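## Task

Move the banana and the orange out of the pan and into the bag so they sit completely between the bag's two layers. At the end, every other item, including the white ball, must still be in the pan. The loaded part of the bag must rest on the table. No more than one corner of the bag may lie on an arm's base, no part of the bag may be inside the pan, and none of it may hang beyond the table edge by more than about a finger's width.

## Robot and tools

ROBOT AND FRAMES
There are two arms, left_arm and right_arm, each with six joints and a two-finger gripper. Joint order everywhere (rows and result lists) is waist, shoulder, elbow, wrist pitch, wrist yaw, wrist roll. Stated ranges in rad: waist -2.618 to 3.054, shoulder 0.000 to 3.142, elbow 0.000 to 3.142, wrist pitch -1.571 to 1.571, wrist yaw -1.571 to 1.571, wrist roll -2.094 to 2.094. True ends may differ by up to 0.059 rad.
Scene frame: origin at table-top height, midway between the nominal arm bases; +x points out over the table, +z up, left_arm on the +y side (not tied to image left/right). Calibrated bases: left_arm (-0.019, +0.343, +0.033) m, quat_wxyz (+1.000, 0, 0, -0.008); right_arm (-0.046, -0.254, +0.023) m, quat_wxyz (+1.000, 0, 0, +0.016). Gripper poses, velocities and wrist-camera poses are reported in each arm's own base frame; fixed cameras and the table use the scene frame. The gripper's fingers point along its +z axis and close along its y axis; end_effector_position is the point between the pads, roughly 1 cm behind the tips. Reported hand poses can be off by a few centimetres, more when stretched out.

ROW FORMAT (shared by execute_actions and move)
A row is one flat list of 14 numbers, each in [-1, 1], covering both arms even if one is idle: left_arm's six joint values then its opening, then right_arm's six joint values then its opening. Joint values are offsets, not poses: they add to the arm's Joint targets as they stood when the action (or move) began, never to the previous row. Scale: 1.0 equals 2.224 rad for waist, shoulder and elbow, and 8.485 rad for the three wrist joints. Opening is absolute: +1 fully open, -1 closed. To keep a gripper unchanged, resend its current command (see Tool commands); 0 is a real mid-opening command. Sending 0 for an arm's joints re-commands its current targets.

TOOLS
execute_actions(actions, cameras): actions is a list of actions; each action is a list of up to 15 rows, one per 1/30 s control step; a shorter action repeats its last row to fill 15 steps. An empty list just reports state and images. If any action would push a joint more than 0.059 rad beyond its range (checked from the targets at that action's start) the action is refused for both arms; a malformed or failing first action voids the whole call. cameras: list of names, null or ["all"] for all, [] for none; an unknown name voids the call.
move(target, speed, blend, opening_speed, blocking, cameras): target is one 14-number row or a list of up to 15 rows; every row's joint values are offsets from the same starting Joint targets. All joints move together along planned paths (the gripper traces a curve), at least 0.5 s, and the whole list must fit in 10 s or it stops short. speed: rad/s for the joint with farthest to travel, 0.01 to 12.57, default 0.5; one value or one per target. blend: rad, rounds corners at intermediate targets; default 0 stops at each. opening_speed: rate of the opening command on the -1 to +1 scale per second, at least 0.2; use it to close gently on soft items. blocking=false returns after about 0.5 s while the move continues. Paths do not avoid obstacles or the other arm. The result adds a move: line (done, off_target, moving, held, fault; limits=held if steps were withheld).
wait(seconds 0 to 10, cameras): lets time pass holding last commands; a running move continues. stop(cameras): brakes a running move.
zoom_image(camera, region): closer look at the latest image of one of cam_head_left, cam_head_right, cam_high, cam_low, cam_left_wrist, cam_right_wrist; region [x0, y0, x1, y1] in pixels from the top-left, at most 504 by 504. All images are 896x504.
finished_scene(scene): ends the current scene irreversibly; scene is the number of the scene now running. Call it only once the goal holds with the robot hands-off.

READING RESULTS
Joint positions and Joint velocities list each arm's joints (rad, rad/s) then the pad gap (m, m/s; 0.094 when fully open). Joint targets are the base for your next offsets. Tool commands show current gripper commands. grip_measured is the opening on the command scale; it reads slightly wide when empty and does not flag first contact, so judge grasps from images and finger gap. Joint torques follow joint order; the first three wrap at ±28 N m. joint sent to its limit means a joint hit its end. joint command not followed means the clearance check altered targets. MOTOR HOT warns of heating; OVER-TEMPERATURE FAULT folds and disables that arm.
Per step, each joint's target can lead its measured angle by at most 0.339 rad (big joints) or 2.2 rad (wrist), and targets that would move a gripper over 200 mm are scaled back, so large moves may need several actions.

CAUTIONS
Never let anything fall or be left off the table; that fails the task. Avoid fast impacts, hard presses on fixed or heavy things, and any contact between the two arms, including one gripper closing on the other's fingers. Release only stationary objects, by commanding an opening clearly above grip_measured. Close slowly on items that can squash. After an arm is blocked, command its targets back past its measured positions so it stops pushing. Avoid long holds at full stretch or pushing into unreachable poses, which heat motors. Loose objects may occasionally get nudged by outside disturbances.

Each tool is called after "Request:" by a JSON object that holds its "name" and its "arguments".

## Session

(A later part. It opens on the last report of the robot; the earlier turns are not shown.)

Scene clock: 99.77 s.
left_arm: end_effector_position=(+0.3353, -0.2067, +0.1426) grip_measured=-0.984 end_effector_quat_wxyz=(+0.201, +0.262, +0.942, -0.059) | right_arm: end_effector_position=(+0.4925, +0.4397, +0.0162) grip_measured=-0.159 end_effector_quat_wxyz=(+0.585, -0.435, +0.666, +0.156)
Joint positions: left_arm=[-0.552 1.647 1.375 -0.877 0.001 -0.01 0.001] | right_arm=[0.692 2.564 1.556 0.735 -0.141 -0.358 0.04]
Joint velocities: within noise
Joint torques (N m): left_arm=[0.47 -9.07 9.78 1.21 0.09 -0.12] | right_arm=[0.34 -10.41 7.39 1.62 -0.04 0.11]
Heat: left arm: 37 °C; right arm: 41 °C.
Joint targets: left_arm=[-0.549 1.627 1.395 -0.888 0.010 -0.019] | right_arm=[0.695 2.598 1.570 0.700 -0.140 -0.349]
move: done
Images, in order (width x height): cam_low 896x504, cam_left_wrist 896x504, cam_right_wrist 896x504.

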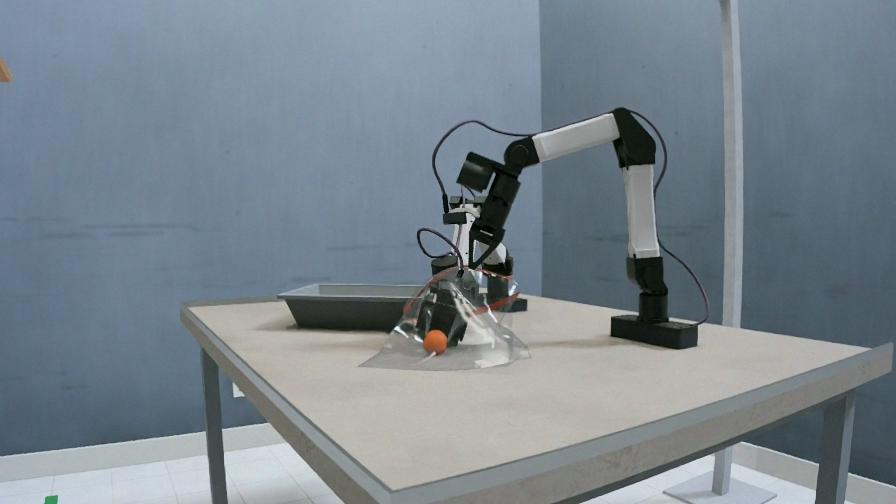

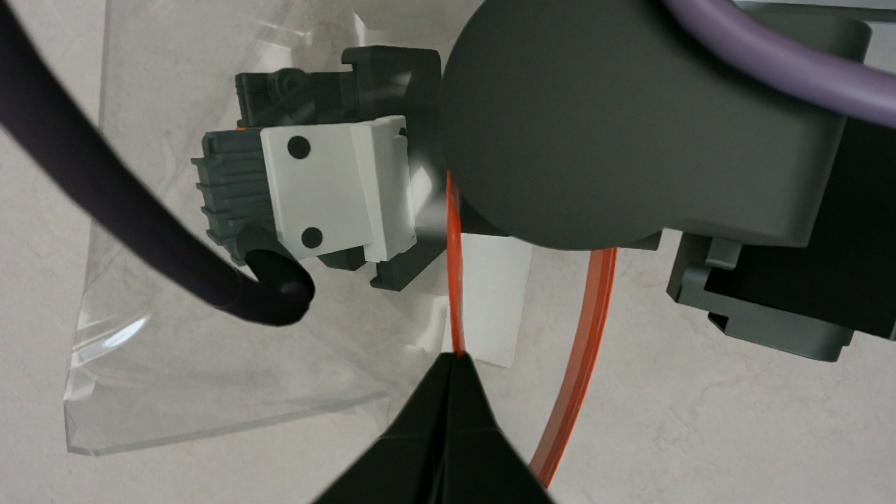

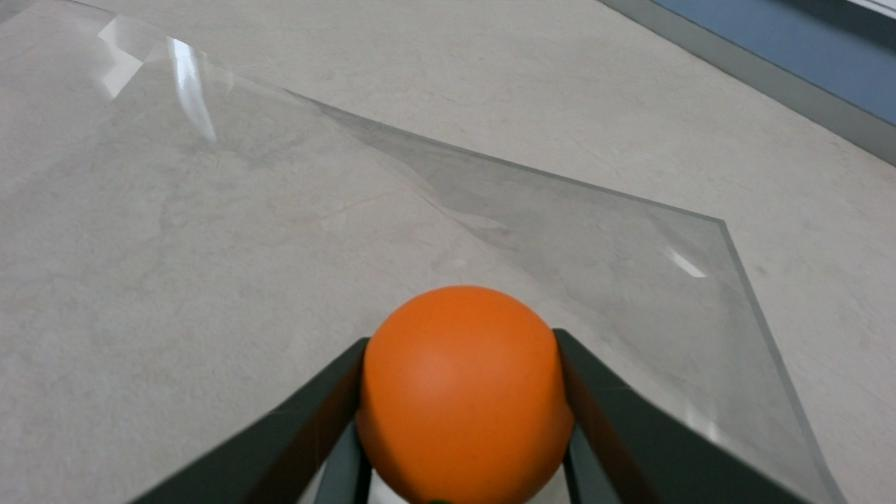

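Request:
{"name": "move", "arguments": {"target": [0,0,0,0,0,0,-1,0,0,0,0,0,0,0.15], "opening_speed": 0.3, "cameras": ["cam_right_wrist"]}}

Scene clock: 102.10 s.
left_arm: end_effector_position=(+0.3353, -0.2067, +0.1426) grip_measured=-0.984 end_effector_quat_wxyz=(+0.201, +0.262, +0.942, -0.059) | right_arm: end_effector_position=(+0.4928, +0.4399, +0.0153) grip_measured=+0.148 end_effector_quat_wxyz=(+0.585, -0.433, +0.668, +0.157)
Joint positions: left_arm=[-0.552 1.647 1.375 -0.877 0.001 -0.01 0.001] | right_arm=[0.692 2.567 1.558 0.735 -0.141 -0.352 0.054]
Joint velocities: within noise
Joint torques (N m): left_arm=[0.43 -9.07 9.8 1.22 0.09 -0.12] | right_arm=[0.31 -10.66 7.19 1.58 -0.04 0.09]
Heat: left arm: 37 °C; right arm: 41 °C.
Joint targets: left_arm=[-0.549 1.627 1.395 -0.888 0.010 -0.019] | right_arm=[0.695 2.598 1.570 0.700 -0.140 -0.349]
move: done
Images, in order (width x height): cam_right_wrist 896x504.

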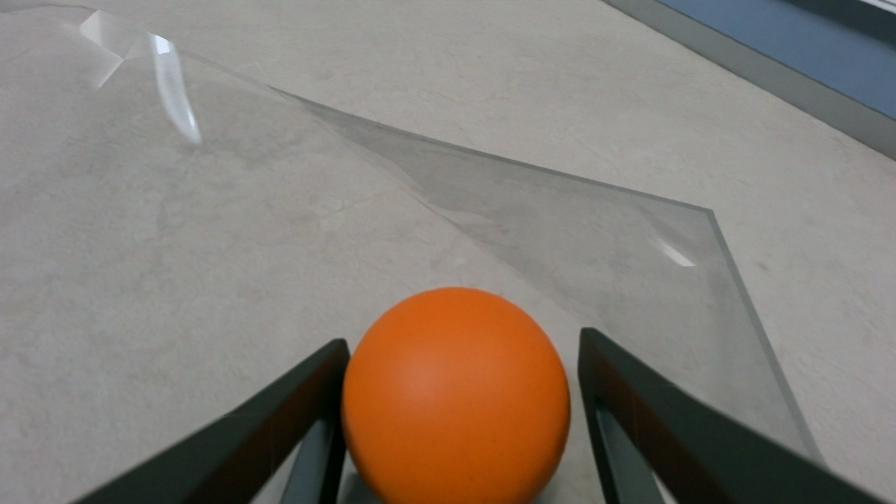

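Request:
{"name": "move", "arguments": {"target": [[0,0,0,0,0,0,-1,-0.003,-0.089,-0.0877,0.0024,-0.0012,0,0.15],[0,0,0,0,0,0,-1,-0.0076,-0.134,-0.1709,0.0141,-0.0024,-0.03,0.15]], "speed": 0.2, "cameras": ["cam_right_wrist","cam_low","cam_left_wrist"]}}

Request:
{"name": "zoom_image", "arguments": {"camera": "cam_low", "region": [320, 180, 560, 400]}}

Scene clock: 105.33 s.
left_arm: end_effector_position=(+0.3353, -0.2067, +0.1426) grip_measured=-0.984 end_effector_quat_wxyz=(+0.201, +0.262, +0.942, -0.059) | right_arm: end_effector_position=(+0.4401, +0.3942, +0.0156) grip_measured=+0.149 end_effector_quat_wxyz=(+0.567, -0.523, +0.630, +0.089)
Joint positions: left_arm=[-0.552 1.647 1.375 -0.877 0.001 -0.01 0.001] | right_arm=[0.686 2.353 1.195 0.805 -0.153 -0.594 0.054]
Joint velocities: within noise
Joint torques (N m): left_arm=[0.44 -9.07 9.74 1.22 0.09 -0.12] | right_arm=[-0.75 -16.18 4.92 2.07 -0.16 -0.01]
Heat: left arm: 37 °C; right arm: 43 °C.
Joint targets: left_arm=[-0.549 1.627 1.395 -0.888 0.010 -0.019] | right_arm=[0.678 2.300 1.190 0.820 -0.160 -0.603]
move: off_target (right_arm); right_arm: the shoulder is farthest, 0.053 rad from its target
Images, in order (width x height): cam_low 896x504, cam_left_wrist 896x504, cam_right_wrist 896x504.

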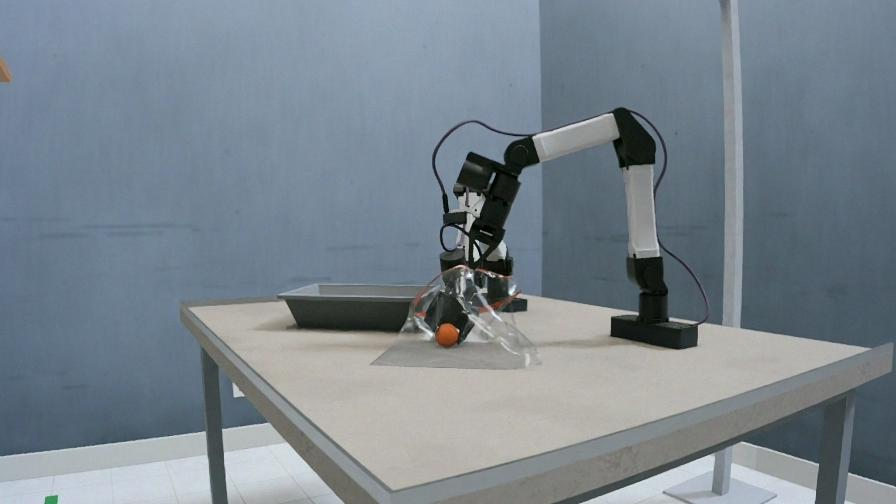

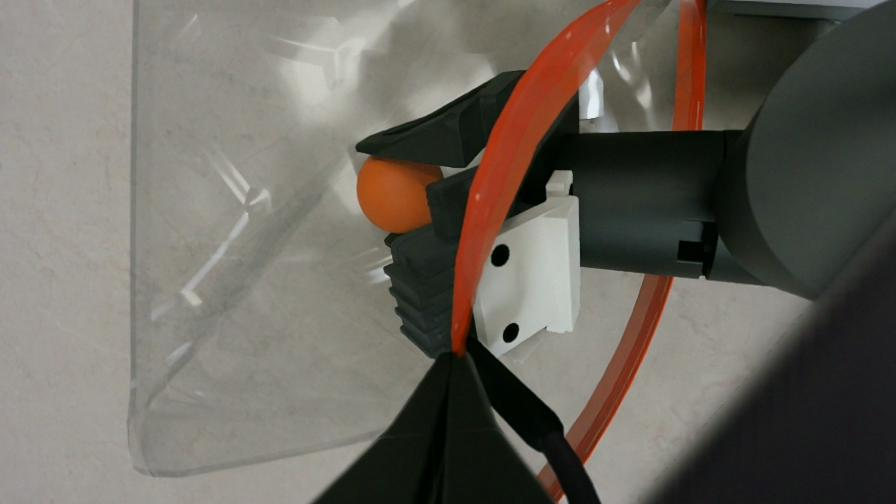

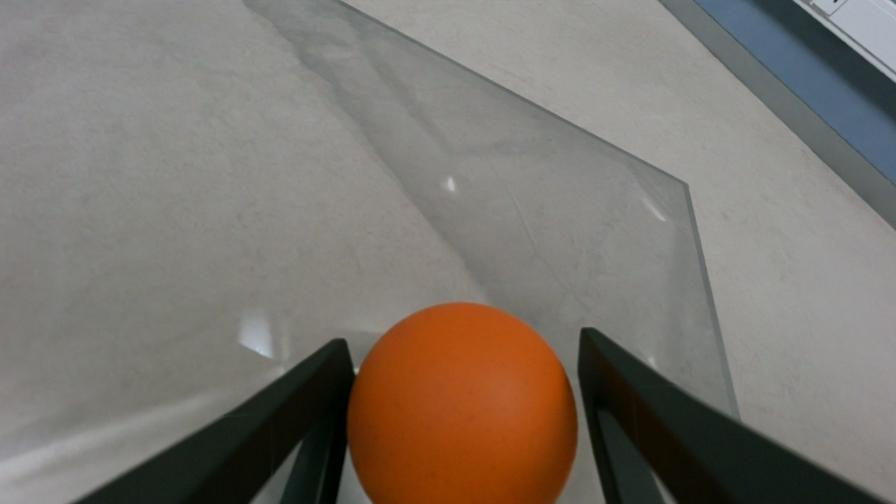

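Scaled by 2.100 from the camera's 896x504 image, which has a finer 1280x720 frame.

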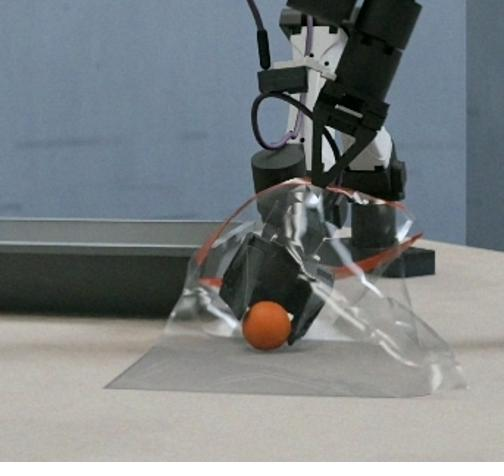

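Request:
{"name": "move", "arguments": {"target": [0,0,0,0,0,0,-1,0,0,0,0,0,0,-0.2], "opening_speed": 0.3, "cameras": []}}

Request:
{"name": "move", "arguments": {"target": [[0,0,0,0,0,0,-1,0.0046,0.032,0.0832,-0.0117,0.0012,0.045,-0.2],[0,0,0,0,0,0,-1,0.0076,0.125,0.1709,-0.0141,0.0024,0.06,-0.2]], "speed": 0.2, "cameras": ["cam_right_wrist","cam_low","cam_left_wrist"]}}

Request:
{"name": "zoom_image", "arguments": {"camera": "cam_low", "region": [320, 180, 560, 400]}}

Scene clock: 107.37 s.
left_arm: end_effector_position=(+0.3353, -0.2067, +0.1426) grip_measured=-0.984 end_effector_quat_wxyz=(+0.201, +0.262, +0.942, -0.059) | right_arm: end_effector_position=(+0.4397, +0.3940, +0.0151) grip_measured=-0.166 end_effector_quat_wxyz=(+0.567, -0.524, +0.629, +0.088)
Joint positions: left_arm=[-0.552 1.647 1.375 -0.877 0.001 -0.01 0.001] | right_arm=[0.686 2.353 1.194 0.806 -0.153 -0.597 0.039]
Joint velocities: within noise
Joint torques (N m): left_arm=[0.47 -9.07 9.77 1.22 0.08 -0.12] | right_arm=[-0.73 -16.18 5.03 2.04 -0.13 0]
Heat: left arm: 37 °C; right arm: 43 °C.
Joint targets: left_arm=[-0.549 1.627 1.395 -0.888 0.010 -0.019] | right_arm=[0.678 2.300 1.190 0.820 -0.160 -0.603]
move: off_target (right_arm); right_arm: the shoulder is farthest, 0.053 rad from its target
No camera images: "cameras" was empty.

Scene clock: 110.90 s.
left_arm: end_effector_position=(+0.3353, -0.2067, +0.1426) grip_measured=-0.984 end_effector_quat_wxyz=(+0.201, +0.262, +0.942, -0.059) | right_arm: end_effector_position=(+0.4926, +0.4369, +0.0167) grip_measured=-0.177 end_effector_quat_wxyz=(+0.554, -0.348, +0.721, +0.229)
Joint positions: left_arm=[-0.552 1.647 1.375 -0.877 0.001 -0.01 0.001] | right_arm=[0.686 2.551 1.551 0.711 -0.151 -0.102 0.039]
Joint velocities: within noise
Joint torques (N m): left_arm=[0.46 -9.13 9.76 1.22 0.09 -0.12] | right_arm=[0.91 -10.99 7.95 1.82 0.06 0.11]
Heat: left arm: 37 °C; right arm: 44 °C.
Joint targets: left_arm=[-0.549 1.627 1.395 -0.888 0.010 -0.019] | right_arm=[0.695 2.578 1.570 0.700 -0.140 -0.094]
move: done
Images, in order (width x height): cam_low 896x504, cam_left_wrist 896x504, cam_right_wrist 896x504.

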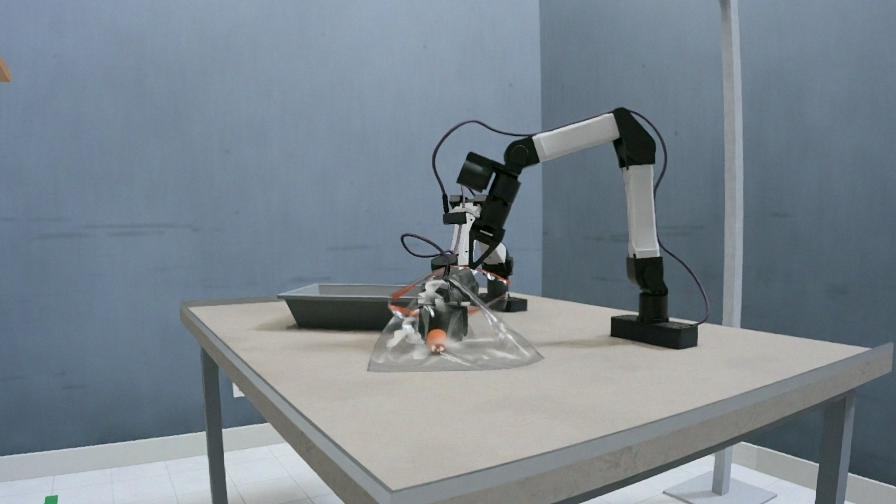

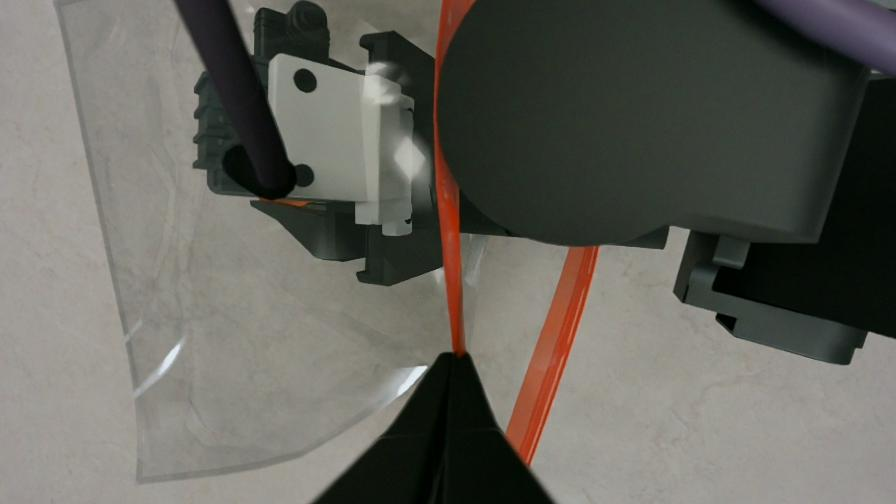

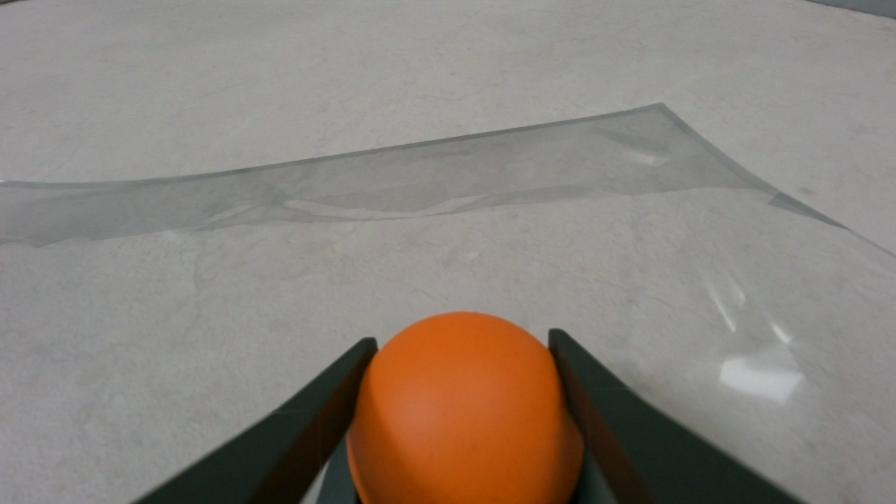

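Scaled by 2.100 from the camera's 896x504 image, which has a finer 1280x720 frame.

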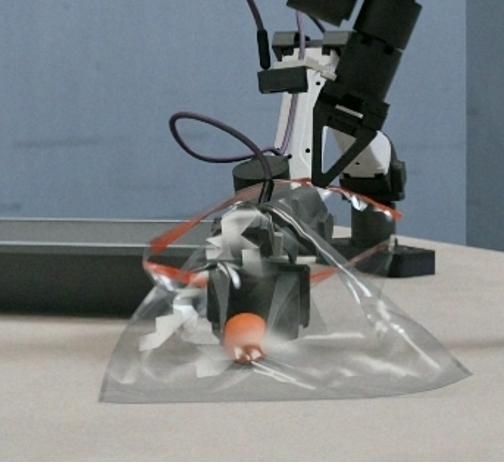

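Request:
{"name": "move", "arguments": {"target": [0,0,0,0,0,0,-1,0,0,0,0,0,0,0.5], "opening_speed": 0.4, "cameras": ["cam_right_wrist"]}}

Request:
{"name": "move", "arguments": {"target": [0,0,0,0,0,0,-1,-0.003,-0.080,-0.0877,0.0024,-0.0012,0,0.5], "speed": 0.2, "cameras": ["cam_right_wrist","cam_low","cam_left_wrist"]}}

Scene clock: 113.13 s.
left_arm: end_effector_position=(+0.3353, -0.2067, +0.1426) grip_measured=-0.984 end_effector_quat_wxyz=(+0.201, +0.262, +0.942, -0.059) | right_arm: end_effector_position=(+0.4909, +0.4349, +0.0043) grip_measured=+0.499 end_effector_quat_wxyz=(+0.542, -0.350, +0.730, +0.226)
Joint positions: left_arm=[-0.552 1.647 1.375 -0.877 0.001 -0.01 0.001] | right_arm=[0.686 2.564 1.551 0.695 -0.149 -0.101 0.07]
Joint velocities: within noise
Joint torques (N m): left_arm=[0.46 -9.11 9.8 1.21 0.1 -0.11] | right_arm=[0.91 -12.12 7.88 1.98 0.04 0.12]
Heat: left arm: 37 °C; right arm: 44 °C.
Joint targets: left_arm=[-0.549 1.627 1.395 -0.888 0.010 -0.019] | right_arm=[0.695 2.578 1.570 0.700 -0.140 -0.094]
move: done
Images, in order (width x height): cam_right_wrist 896x504.

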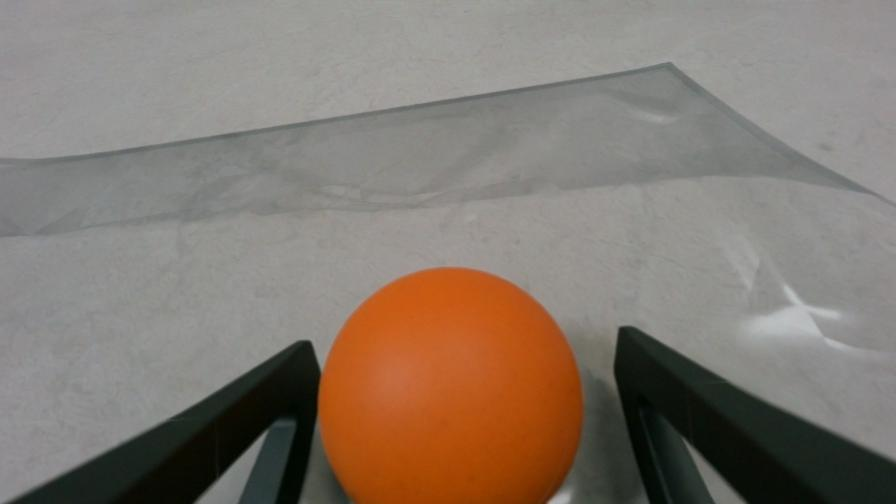

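Scene clock: 114.50 s.
left_arm: end_effector_position=(+0.3353, -0.2067, +0.1426) grip_measured=-0.984 end_effector_quat_wxyz=(+0.201, +0.262, +0.942, -0.059) | right_arm: end_effector_position=(+0.4659, +0.4145, +0.0043) grip_measured=+0.499 end_effector_quat_wxyz=(+0.522, -0.350, +0.745, +0.224)
Joint positions: left_arm=[-0.552 1.647 1.375 -0.877 0.001 -0.01 0.001] | right_arm=[0.686 2.459 1.379 0.714 -0.149 -0.09 0.07]
Joint velocities: within noise
Joint torques (N m): left_arm=[0.47 -9.03 9.76 1.22 0.09 -0.12] | right_arm=[0.28 -17.72 5.34 1.99 -0.07 0]
Heat: left arm: 37 °C; right arm: 45 °C.
Joint targets: left_arm=[-0.549 1.627 1.395 -0.888 0.010 -0.019] | right_arm=[0.688 2.400 1.375 0.720 -0.150 -0.094]
move: off_target (right_arm); right_arm: the shoulder is farthest, 0.059 rad from its target
Images, in order (width x height): cam_low 896x504, cam_left_wrist 896x504, cam_right_wrist 896x504.

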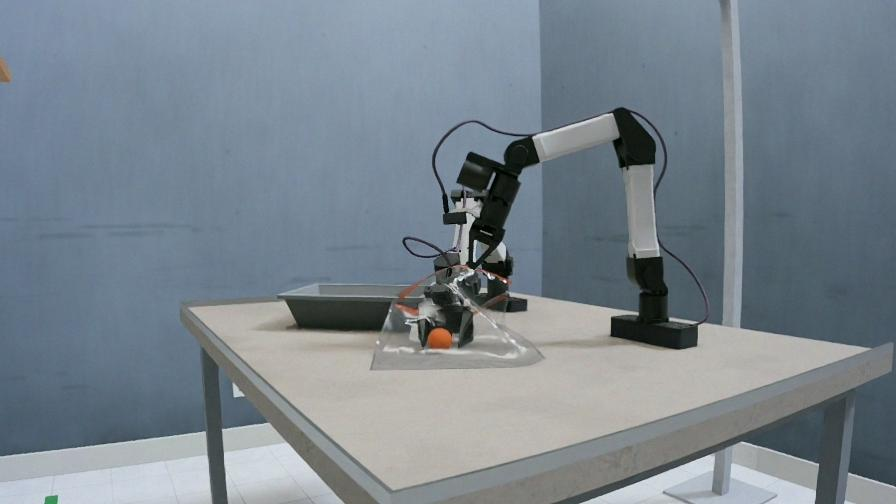

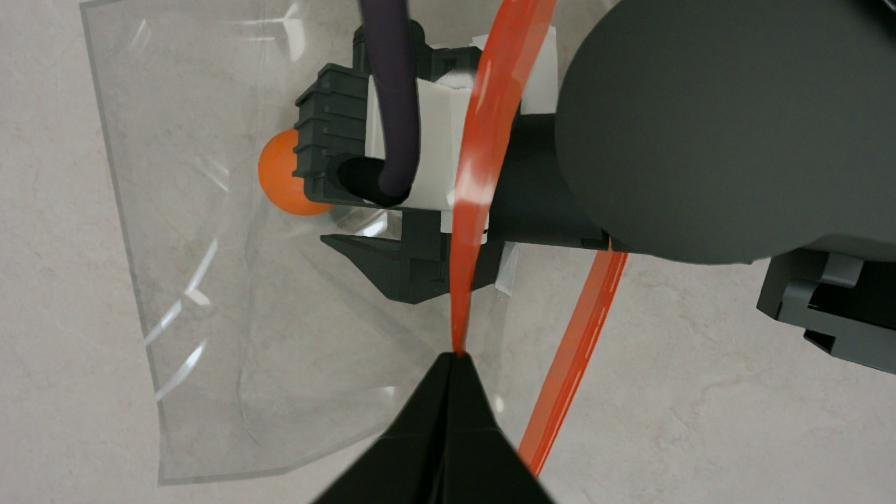

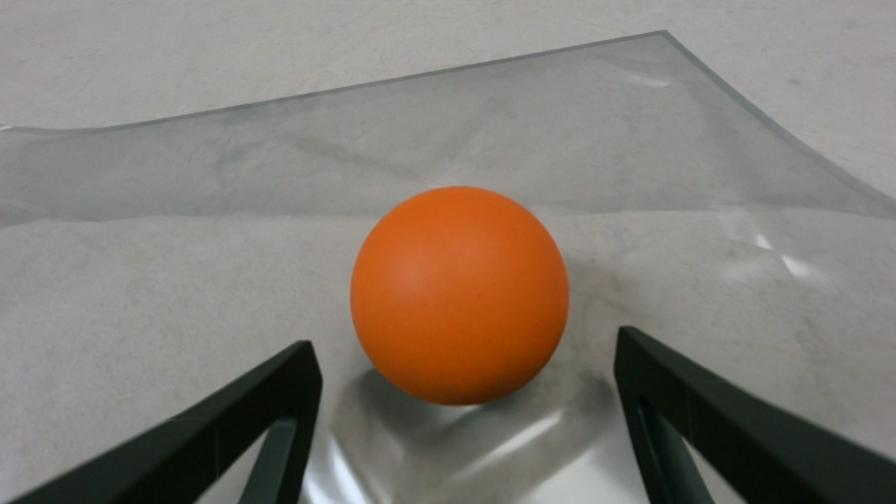

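Request:
{"name": "move", "arguments": {"target": [0,0,0,0,0,0,-1,-0.0027,-0.0585,-0.0832,0.0094,-0.0012,-0.0478,0.5], "speed": 0.2, "cameras": ["cam_right_wrist","cam_left_wrist"]}}

Request:
{"name": "move", "arguments": {"target": [0,0,0,0,0,0,-1,-0.0274,-0.0791,-0.1547,0.0242,-0.0069,-0.1297,-0.5], "speed": 0.35, "opening_speed": 0.6, "cameras": ["cam_right_wrist","cam_low","cam_left_wrist"]}}

Scene clock: 117.60 s.
left_arm: end_effector_position=(+0.3353, -0.2067, +0.1426) grip_measured=-0.984 end_effector_quat_wxyz=(+0.201, +0.262, +0.942, -0.059) | right_arm: end_effector_position=(+0.4403, +0.3939, +0.0245) grip_measured=+0.499 end_effector_quat_wxyz=(+0.562, -0.490, +0.656, +0.116)
Joint positions: left_arm=[-0.552 1.647 1.375 -0.877 0.001 -0.01 0.001] | right_arm=[0.686 2.326 1.194 0.779 -0.15 -0.492 0.07]
Joint velocities: within noise
Joint torques (N m): left_arm=[0.43 -9.1 9.76 1.21 0.09 -0.12] | right_arm=[-0.29 -16.39 5.16 2.13 -0.15 -0.03]
Heat: left arm: 37 °C; right arm: 47 °C.
Joint targets: left_arm=[-0.549 1.627 1.395 -0.888 0.010 -0.019] | right_arm=[0.682 2.270 1.190 0.800 -0.160 -0.500]
move: off_target (right_arm); right_arm: the shoulder is farthest, 0.056 rad from its target
Images, in order (width x height): cam_left_wrist 896x504, cam_right_wrist 896x504.

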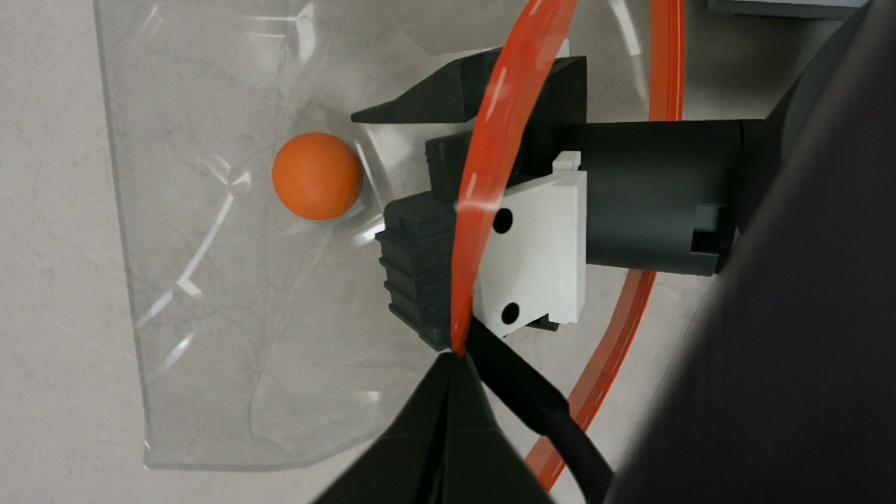

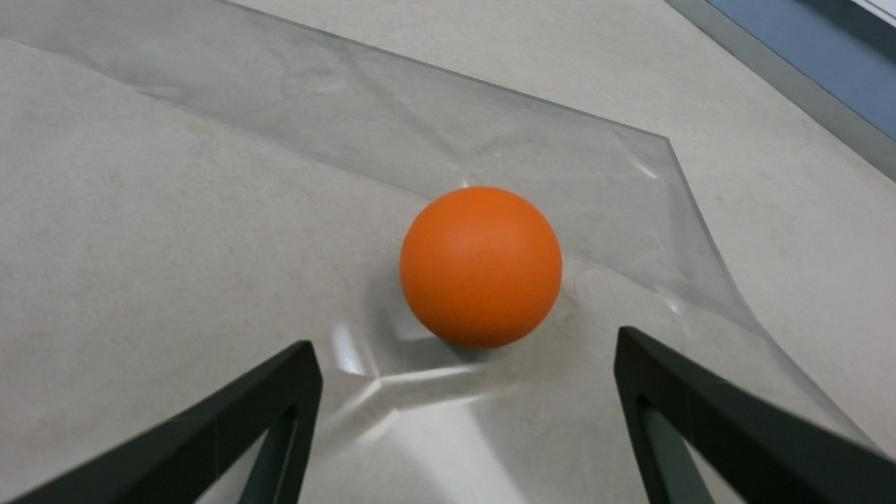

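Scene clock: 121.47 s.
left_arm: end_effector_position=(+0.3353, -0.2067, +0.1426) grip_measured=-0.984 end_effector_quat_wxyz=(+0.201, +0.262, +0.942, -0.059) | right_arm: end_effector_position=(+0.3999, +0.3351, +0.0428) grip_measured=-0.499 end_effector_quat_wxyz=(-0.559, +0.746, -0.301, +0.198)
Joint positions: left_arm=[-0.552 1.647 1.375 -0.877 0.001 -0.01 0.001] | right_arm=[0.628 2.141 0.849 0.985 -0.208 -1.593 0.024]
Joint velocities: within noise
Joint torques (N m): left_arm=[0.46 -9.09 9.77 1.22 0.09 -0.12] | right_arm=[-0.7 -13.63 4.38 2.11 -0.17 0.05]
Heat: left arm: 37 °C; right arm: 48 °C.
Joint targets: left_arm=[-0.549 1.627 1.395 -0.888 0.010 -0.019] | right_arm=[0.621 2.094 0.846 1.006 -0.219 -1.600]
move: off_target (right_arm); right_arm: the shoulder is farthest, 0.047 rad from its target
Images, in order (width x height): cam_low 896x504, cam_left_wrist 896x504, cam_right_wrist 896x504.

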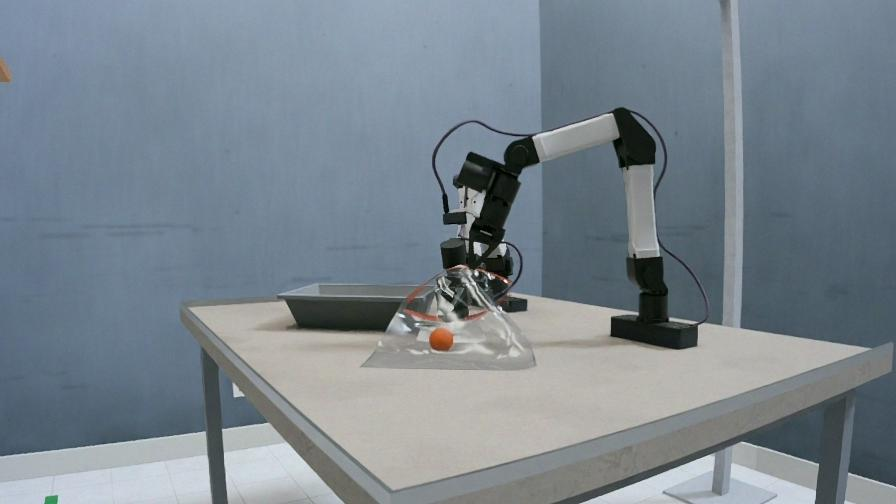

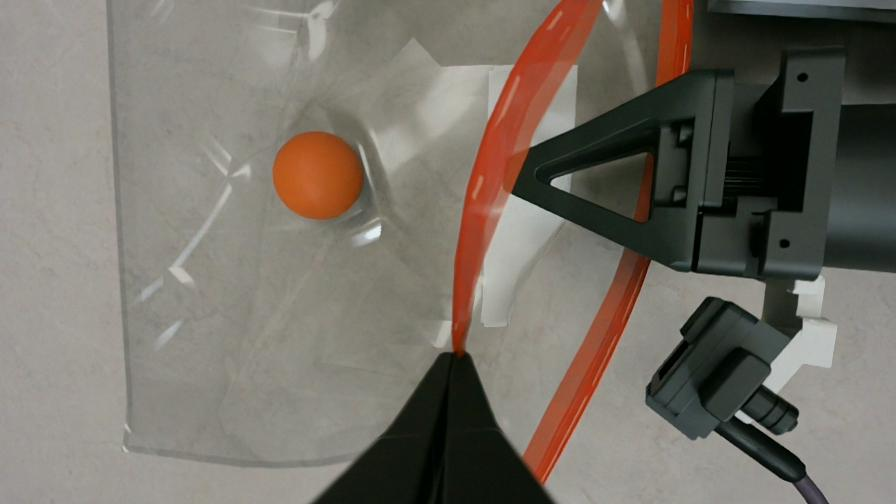

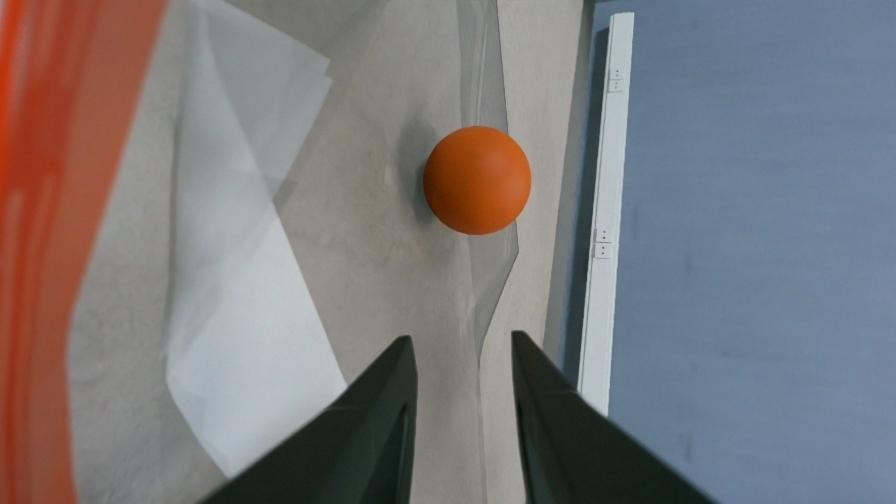

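Request:
{"name": "move", "arguments": {"target": [[0,0,0,0,0,0,-1,-0.0292,-0.1322,-0.2041,0.024,-0.0074,-0.0024,-0.5],[0,0,0,0,0,0,-1,-0.0544,-0.3795,-0.0746,-0.0773,-0.0072,0.0118,-0.5]], "speed": [0.3,0.6], "cameras": ["cam_high","cam_left_wrist","cam_right_wrist","cam_head_right"]}}

Request:
{"name": "zoom_image", "arguments": {"camera": "cam_high", "region": [370, 100, 630, 400]}}

Scene clock: 125.77 s.
left_arm: end_effector_position=(+0.3353, -0.2067, +0.1426) grip_measured=-0.984 end_effector_quat_wxyz=(+0.201, +0.262, +0.942, -0.059) | right_arm: end_effector_position=(+0.3350, +0.2397, +0.2095) grip_measured=-0.499 end_effector_quat_wxyz=(-0.579, +0.710, -0.351, +0.194)
Joint positions: left_arm=[-0.552 1.647 1.375 -0.877 0.001 -0.01 0.001] | right_arm=[0.507 1.269 0.654 0.346 -0.271 -1.509 0.024]
Joint velocities: within noise
Joint torques (N m): left_arm=[0.46 -9.1 9.77 1.21 0.1 -0.12] | right_arm=[-0.69 -6.06 9.63 1.92 -0.17 0.22]
Heat: left arm: 37 °C; right arm: 48 °C.
Joint targets: left_arm=[-0.549 1.627 1.395 -0.888 0.010 -0.019] | right_arm=[0.500 1.250 0.680 0.350 -0.280 -1.500]
move: done
Images, in order (width x height): cam_head_right 896x504, cam_high 896x504, cam_left_wrist 896x504, cam_right_wrist 896x504.

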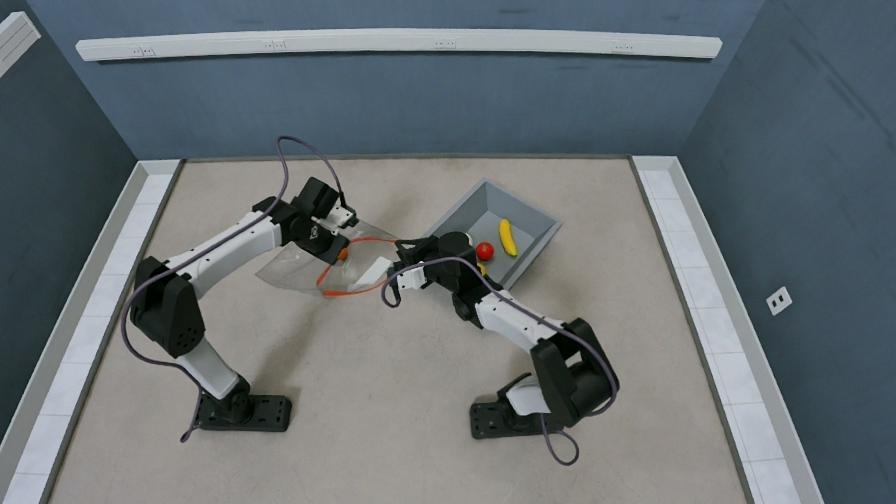

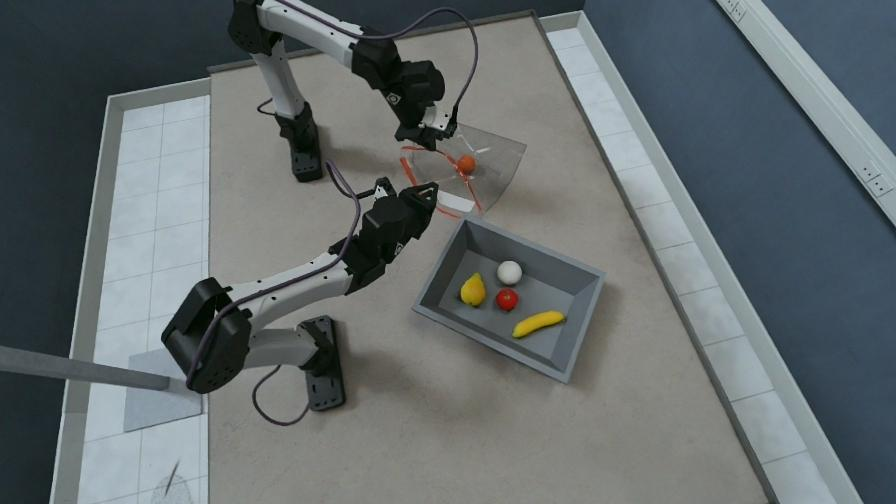

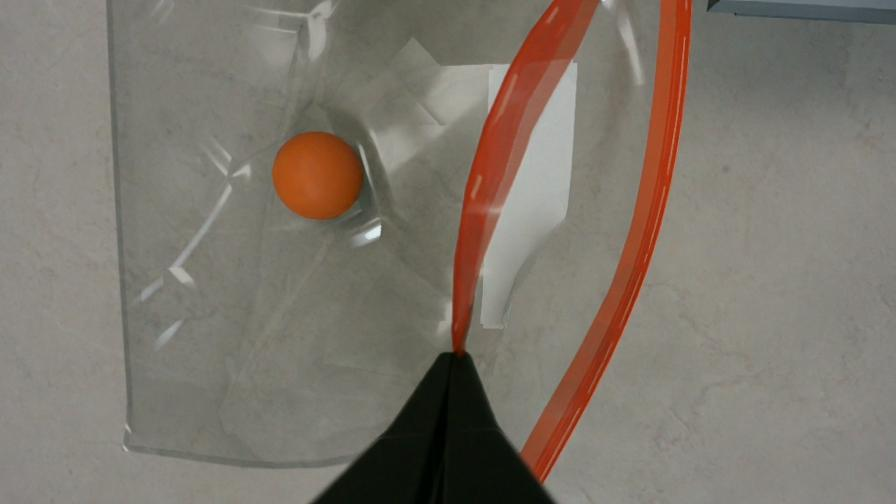

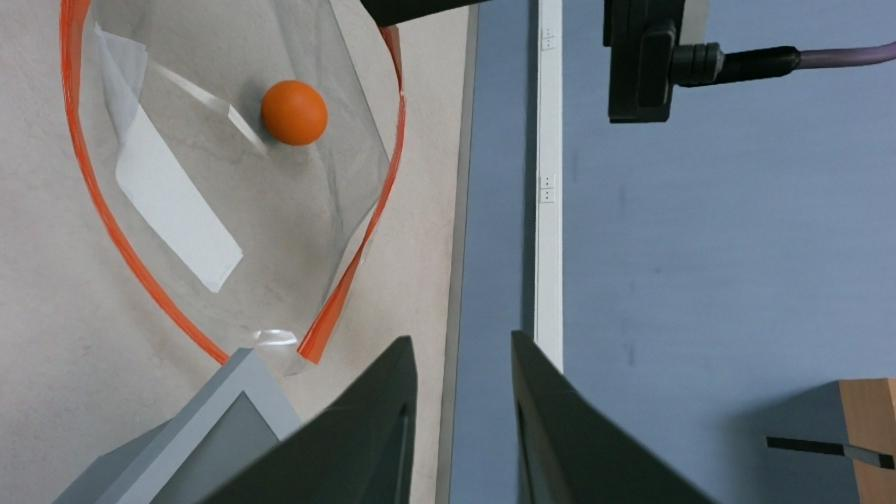

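Scaled by 1.680 from the camera's 896x504 image, which has a finer 1280x720 frame.

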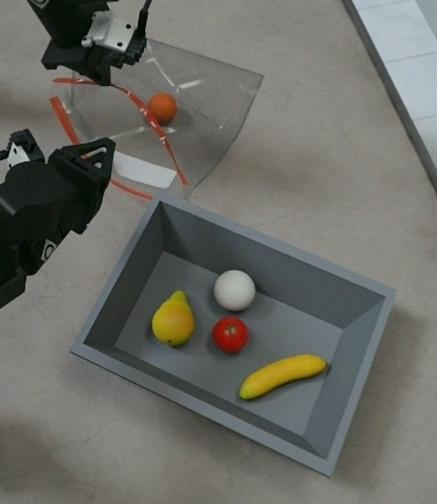

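Request:
{"name": "move", "arguments": {"target": [[0,0,0,0,0,0,-1,-0.3004,0.1574,0.4137,-0.112,0.033,0.1532,0.2],[0,0,0,0,0,0,-1,-0.3004,0.4786,0.7558,-0.1999,0.033,0.1532,0.2]], "speed": 0.7, "blend": 0.1, "cameras": ["cam_high","cam_right_wrist"]}}

Scene clock: 130.47 s.
left_arm: end_effector_position=(+0.3353, -0.2067, +0.1426) grip_measured=-0.984 end_effector_quat_wxyz=(+0.201, +0.262, +0.942, -0.059) | right_arm: end_effector_position=(+0.4965, -0.0802, +0.1346) grip_measured=+0.199 end_effector_quat_wxyz=(+0.124, -0.023, +0.992, -0.019)
Joint positions: left_arm=[-0.552 1.647 1.375 -0.877 0.001 -0.01 0.001] | right_arm=[-0.163 2.309 2.334 -1.344 -0.009 -0.208 0.056]
Joint velocities: within noise
Joint torques (N m): left_arm=[0.47 -9.06 9.76 1.21 0.09 -0.12] | right_arm=[-0.42 -11.7 8.87 0.74 0.05 0.13]
Heat: left arm: 38 °C; right arm: 46 °C.
Joint targets: left_arm=[-0.549 1.627 1.395 -0.888 0.010 -0.019] | right_arm=[-0.168 2.315 2.361 -1.347 0.000 -0.200]
move: done
Images, in order (width x height): cam_high 896x504, cam_right_wrist 896x504.

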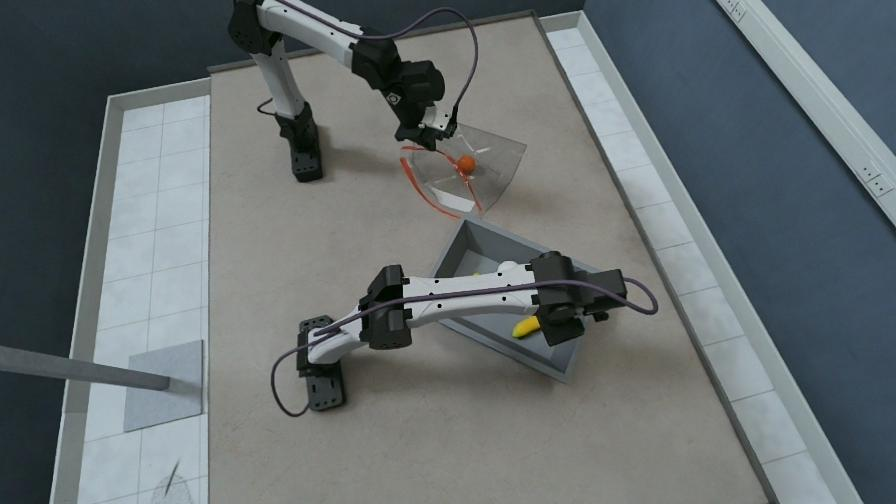

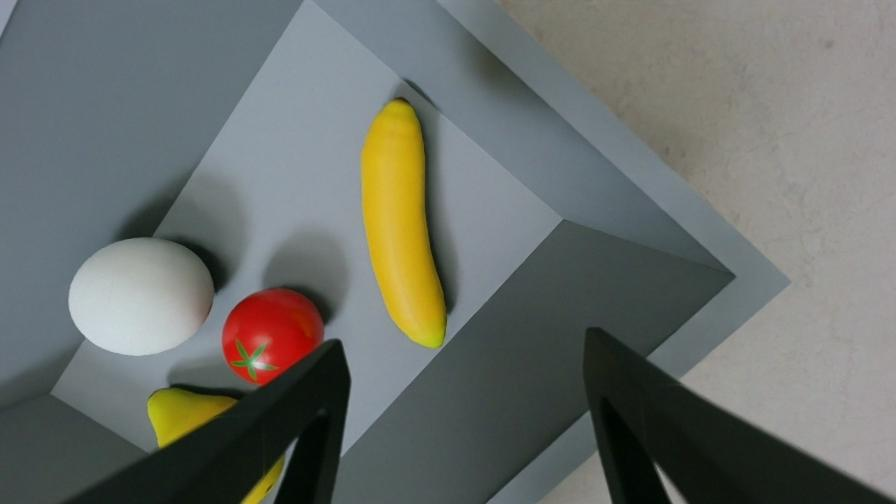

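Request:
{"name": "move", "arguments": {"target": [[0,0,0,0,0,0,-1,0.0306,0,-0.05,0.0124,0,-0.0053,0.2],[0,0,0,0,0,0,-1,0.0306,0.0189,-0.16,0.0397,0,-0.0053,0.2]], "speed": 0.3, "blend": 0.03, "cameras": ["cam_right_wrist"]}}

Scene clock: 133.43 s.
left_arm: end_effector_position=(+0.3353, -0.2067, +0.1426) grip_measured=-0.984 end_effector_quat_wxyz=(+0.201, +0.262, +0.942, -0.059) | right_arm: end_effector_position=(+0.5041, -0.0491, +0.0338) grip_measured=+0.199 end_effector_quat_wxyz=(+0.102, -0.069, +0.992, -0.014)
Joint positions: left_arm=[-0.552 1.647 1.375 -0.877 0.001 -0.01 0.001] | right_arm=[-0.099 2.347 2.006 -1.024 -0.007 -0.238 0.056]
Joint velocities: within noise
Joint torques (N m): left_arm=[0.46 -9.1 9.78 1.21 0.09 -0.11] | right_arm=[-0.05 -11.67 6.38 0.82 0.02 -0.04]
Heat: left arm: 38 °C; right arm: 47 °C.
Joint targets: left_arm=[-0.549 1.627 1.395 -0.888 0.010 -0.019] | right_arm=[-0.100 2.357 2.005 -1.010 0.000 -0.245]
move: done
Images, in order (width x height): cam_right_wrist 896x504.

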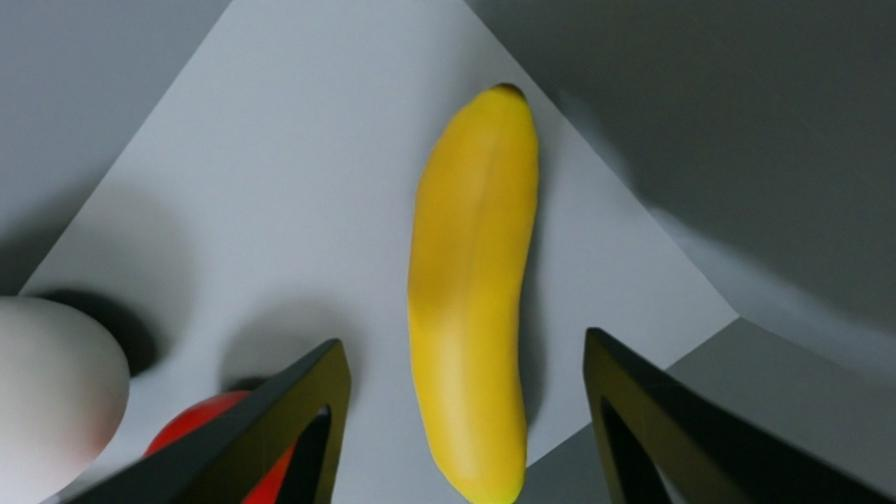

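Request:
{"name": "move", "arguments": {"target": [0,0,0,0,0,0,-1,0,0.0126,-0.066,0.0214,0,0,0.2], "speed": 0.15, "cameras": ["cam_right_wrist"]}}

Request:
{"name": "move", "arguments": {"target": [0,0,0,0,0,0,-1,0,0,0,0,0,0,-0.55], "opening_speed": 0.3, "cameras": ["cam_right_wrist"]}}

Scene clock: 135.33 s.
left_arm: end_effector_position=(+0.3353, -0.2067, +0.1426) grip_measured=-0.984 end_effector_quat_wxyz=(+0.201, +0.262, +0.942, -0.059) | right_arm: end_effector_position=(+0.5038, -0.0479, -0.0041) grip_measured=+0.199 end_effector_quat_wxyz=(+0.107, -0.070, +0.992, -0.012)
Joint positions: left_arm=[-0.552 1.647 1.375 -0.877 0.001 -0.01 0.001] | right_arm=[-0.099 2.363 1.88 -0.871 -0.013 -0.24 0.056]
Joint velocities: within noise
Joint torques (N m): left_arm=[0.44 -9.16 9.77 1.21 0.08 -0.12] | right_arm=[-0.03 -10.65 4.27 1.12 0.09 0.01]
Heat: left arm: 38 °C; right arm: 46 °C.
Joint targets: left_arm=[-0.549 1.627 1.395 -0.888 0.010 -0.019] | right_arm=[-0.100 2.385 1.858 -0.828 0.000 -0.245]
move: off_target (right_arm); right_arm: the wrist pitch is farthest, 0.043 rad from its target
Images, in order (width x height): cam_right_wrist 896x504.

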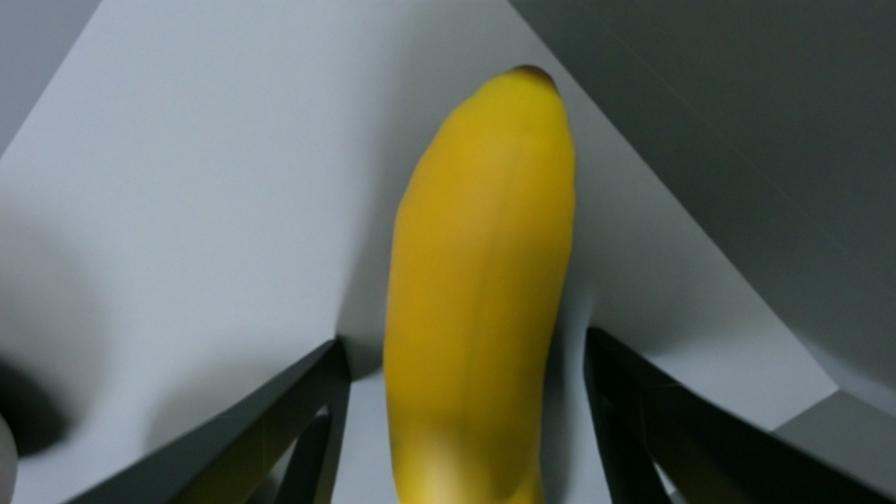

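Scene clock: 138.03 s.
left_arm: end_effector_position=(+0.3353, -0.2067, +0.1426) grip_measured=-0.984 end_effector_quat_wxyz=(+0.201, +0.262, +0.942, -0.059) | right_arm: end_effector_position=(+0.5099, -0.0459, -0.0037) grip_measured=-0.439 end_effector_quat_wxyz=(+0.121, -0.072, +0.990, -0.007)
Joint positions: left_arm=[-0.552 1.647 1.375 -0.877 0.001 -0.01 0.001] | right_arm=[-0.099 2.363 1.876 -0.841 -0.028 -0.241 0.026]
Joint velocities: within noise
Joint torques (N m): left_arm=[0.46 -9.11 9.76 1.22 0.1 -0.13] | right_arm=[-0.03 -10.73 4.74 0.89 0.22 -0.01]
Heat: left arm: 38 °C; right arm: 46 °C.
Joint targets: left_arm=[-0.549 1.627 1.395 -0.888 0.010 -0.019] | right_arm=[-0.100 2.385 1.858 -0.828 0.000 -0.245]
move: done
Images, in order (width x height): cam_right_wrist 896x504.

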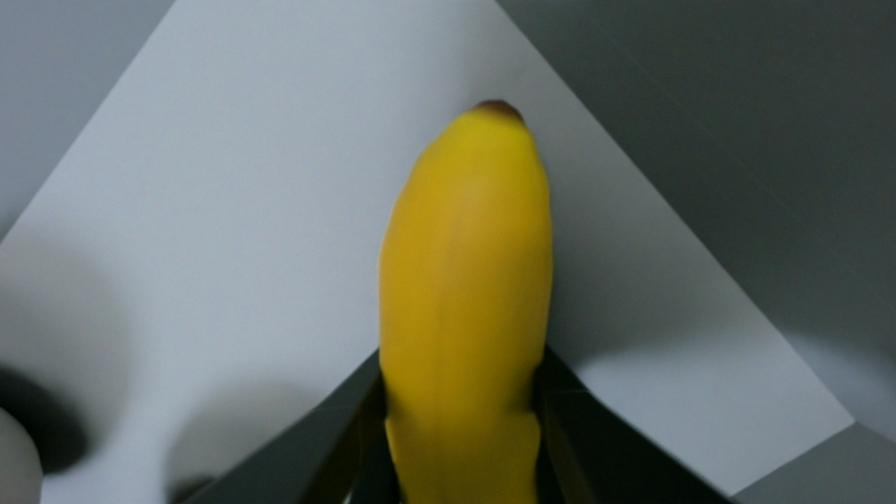

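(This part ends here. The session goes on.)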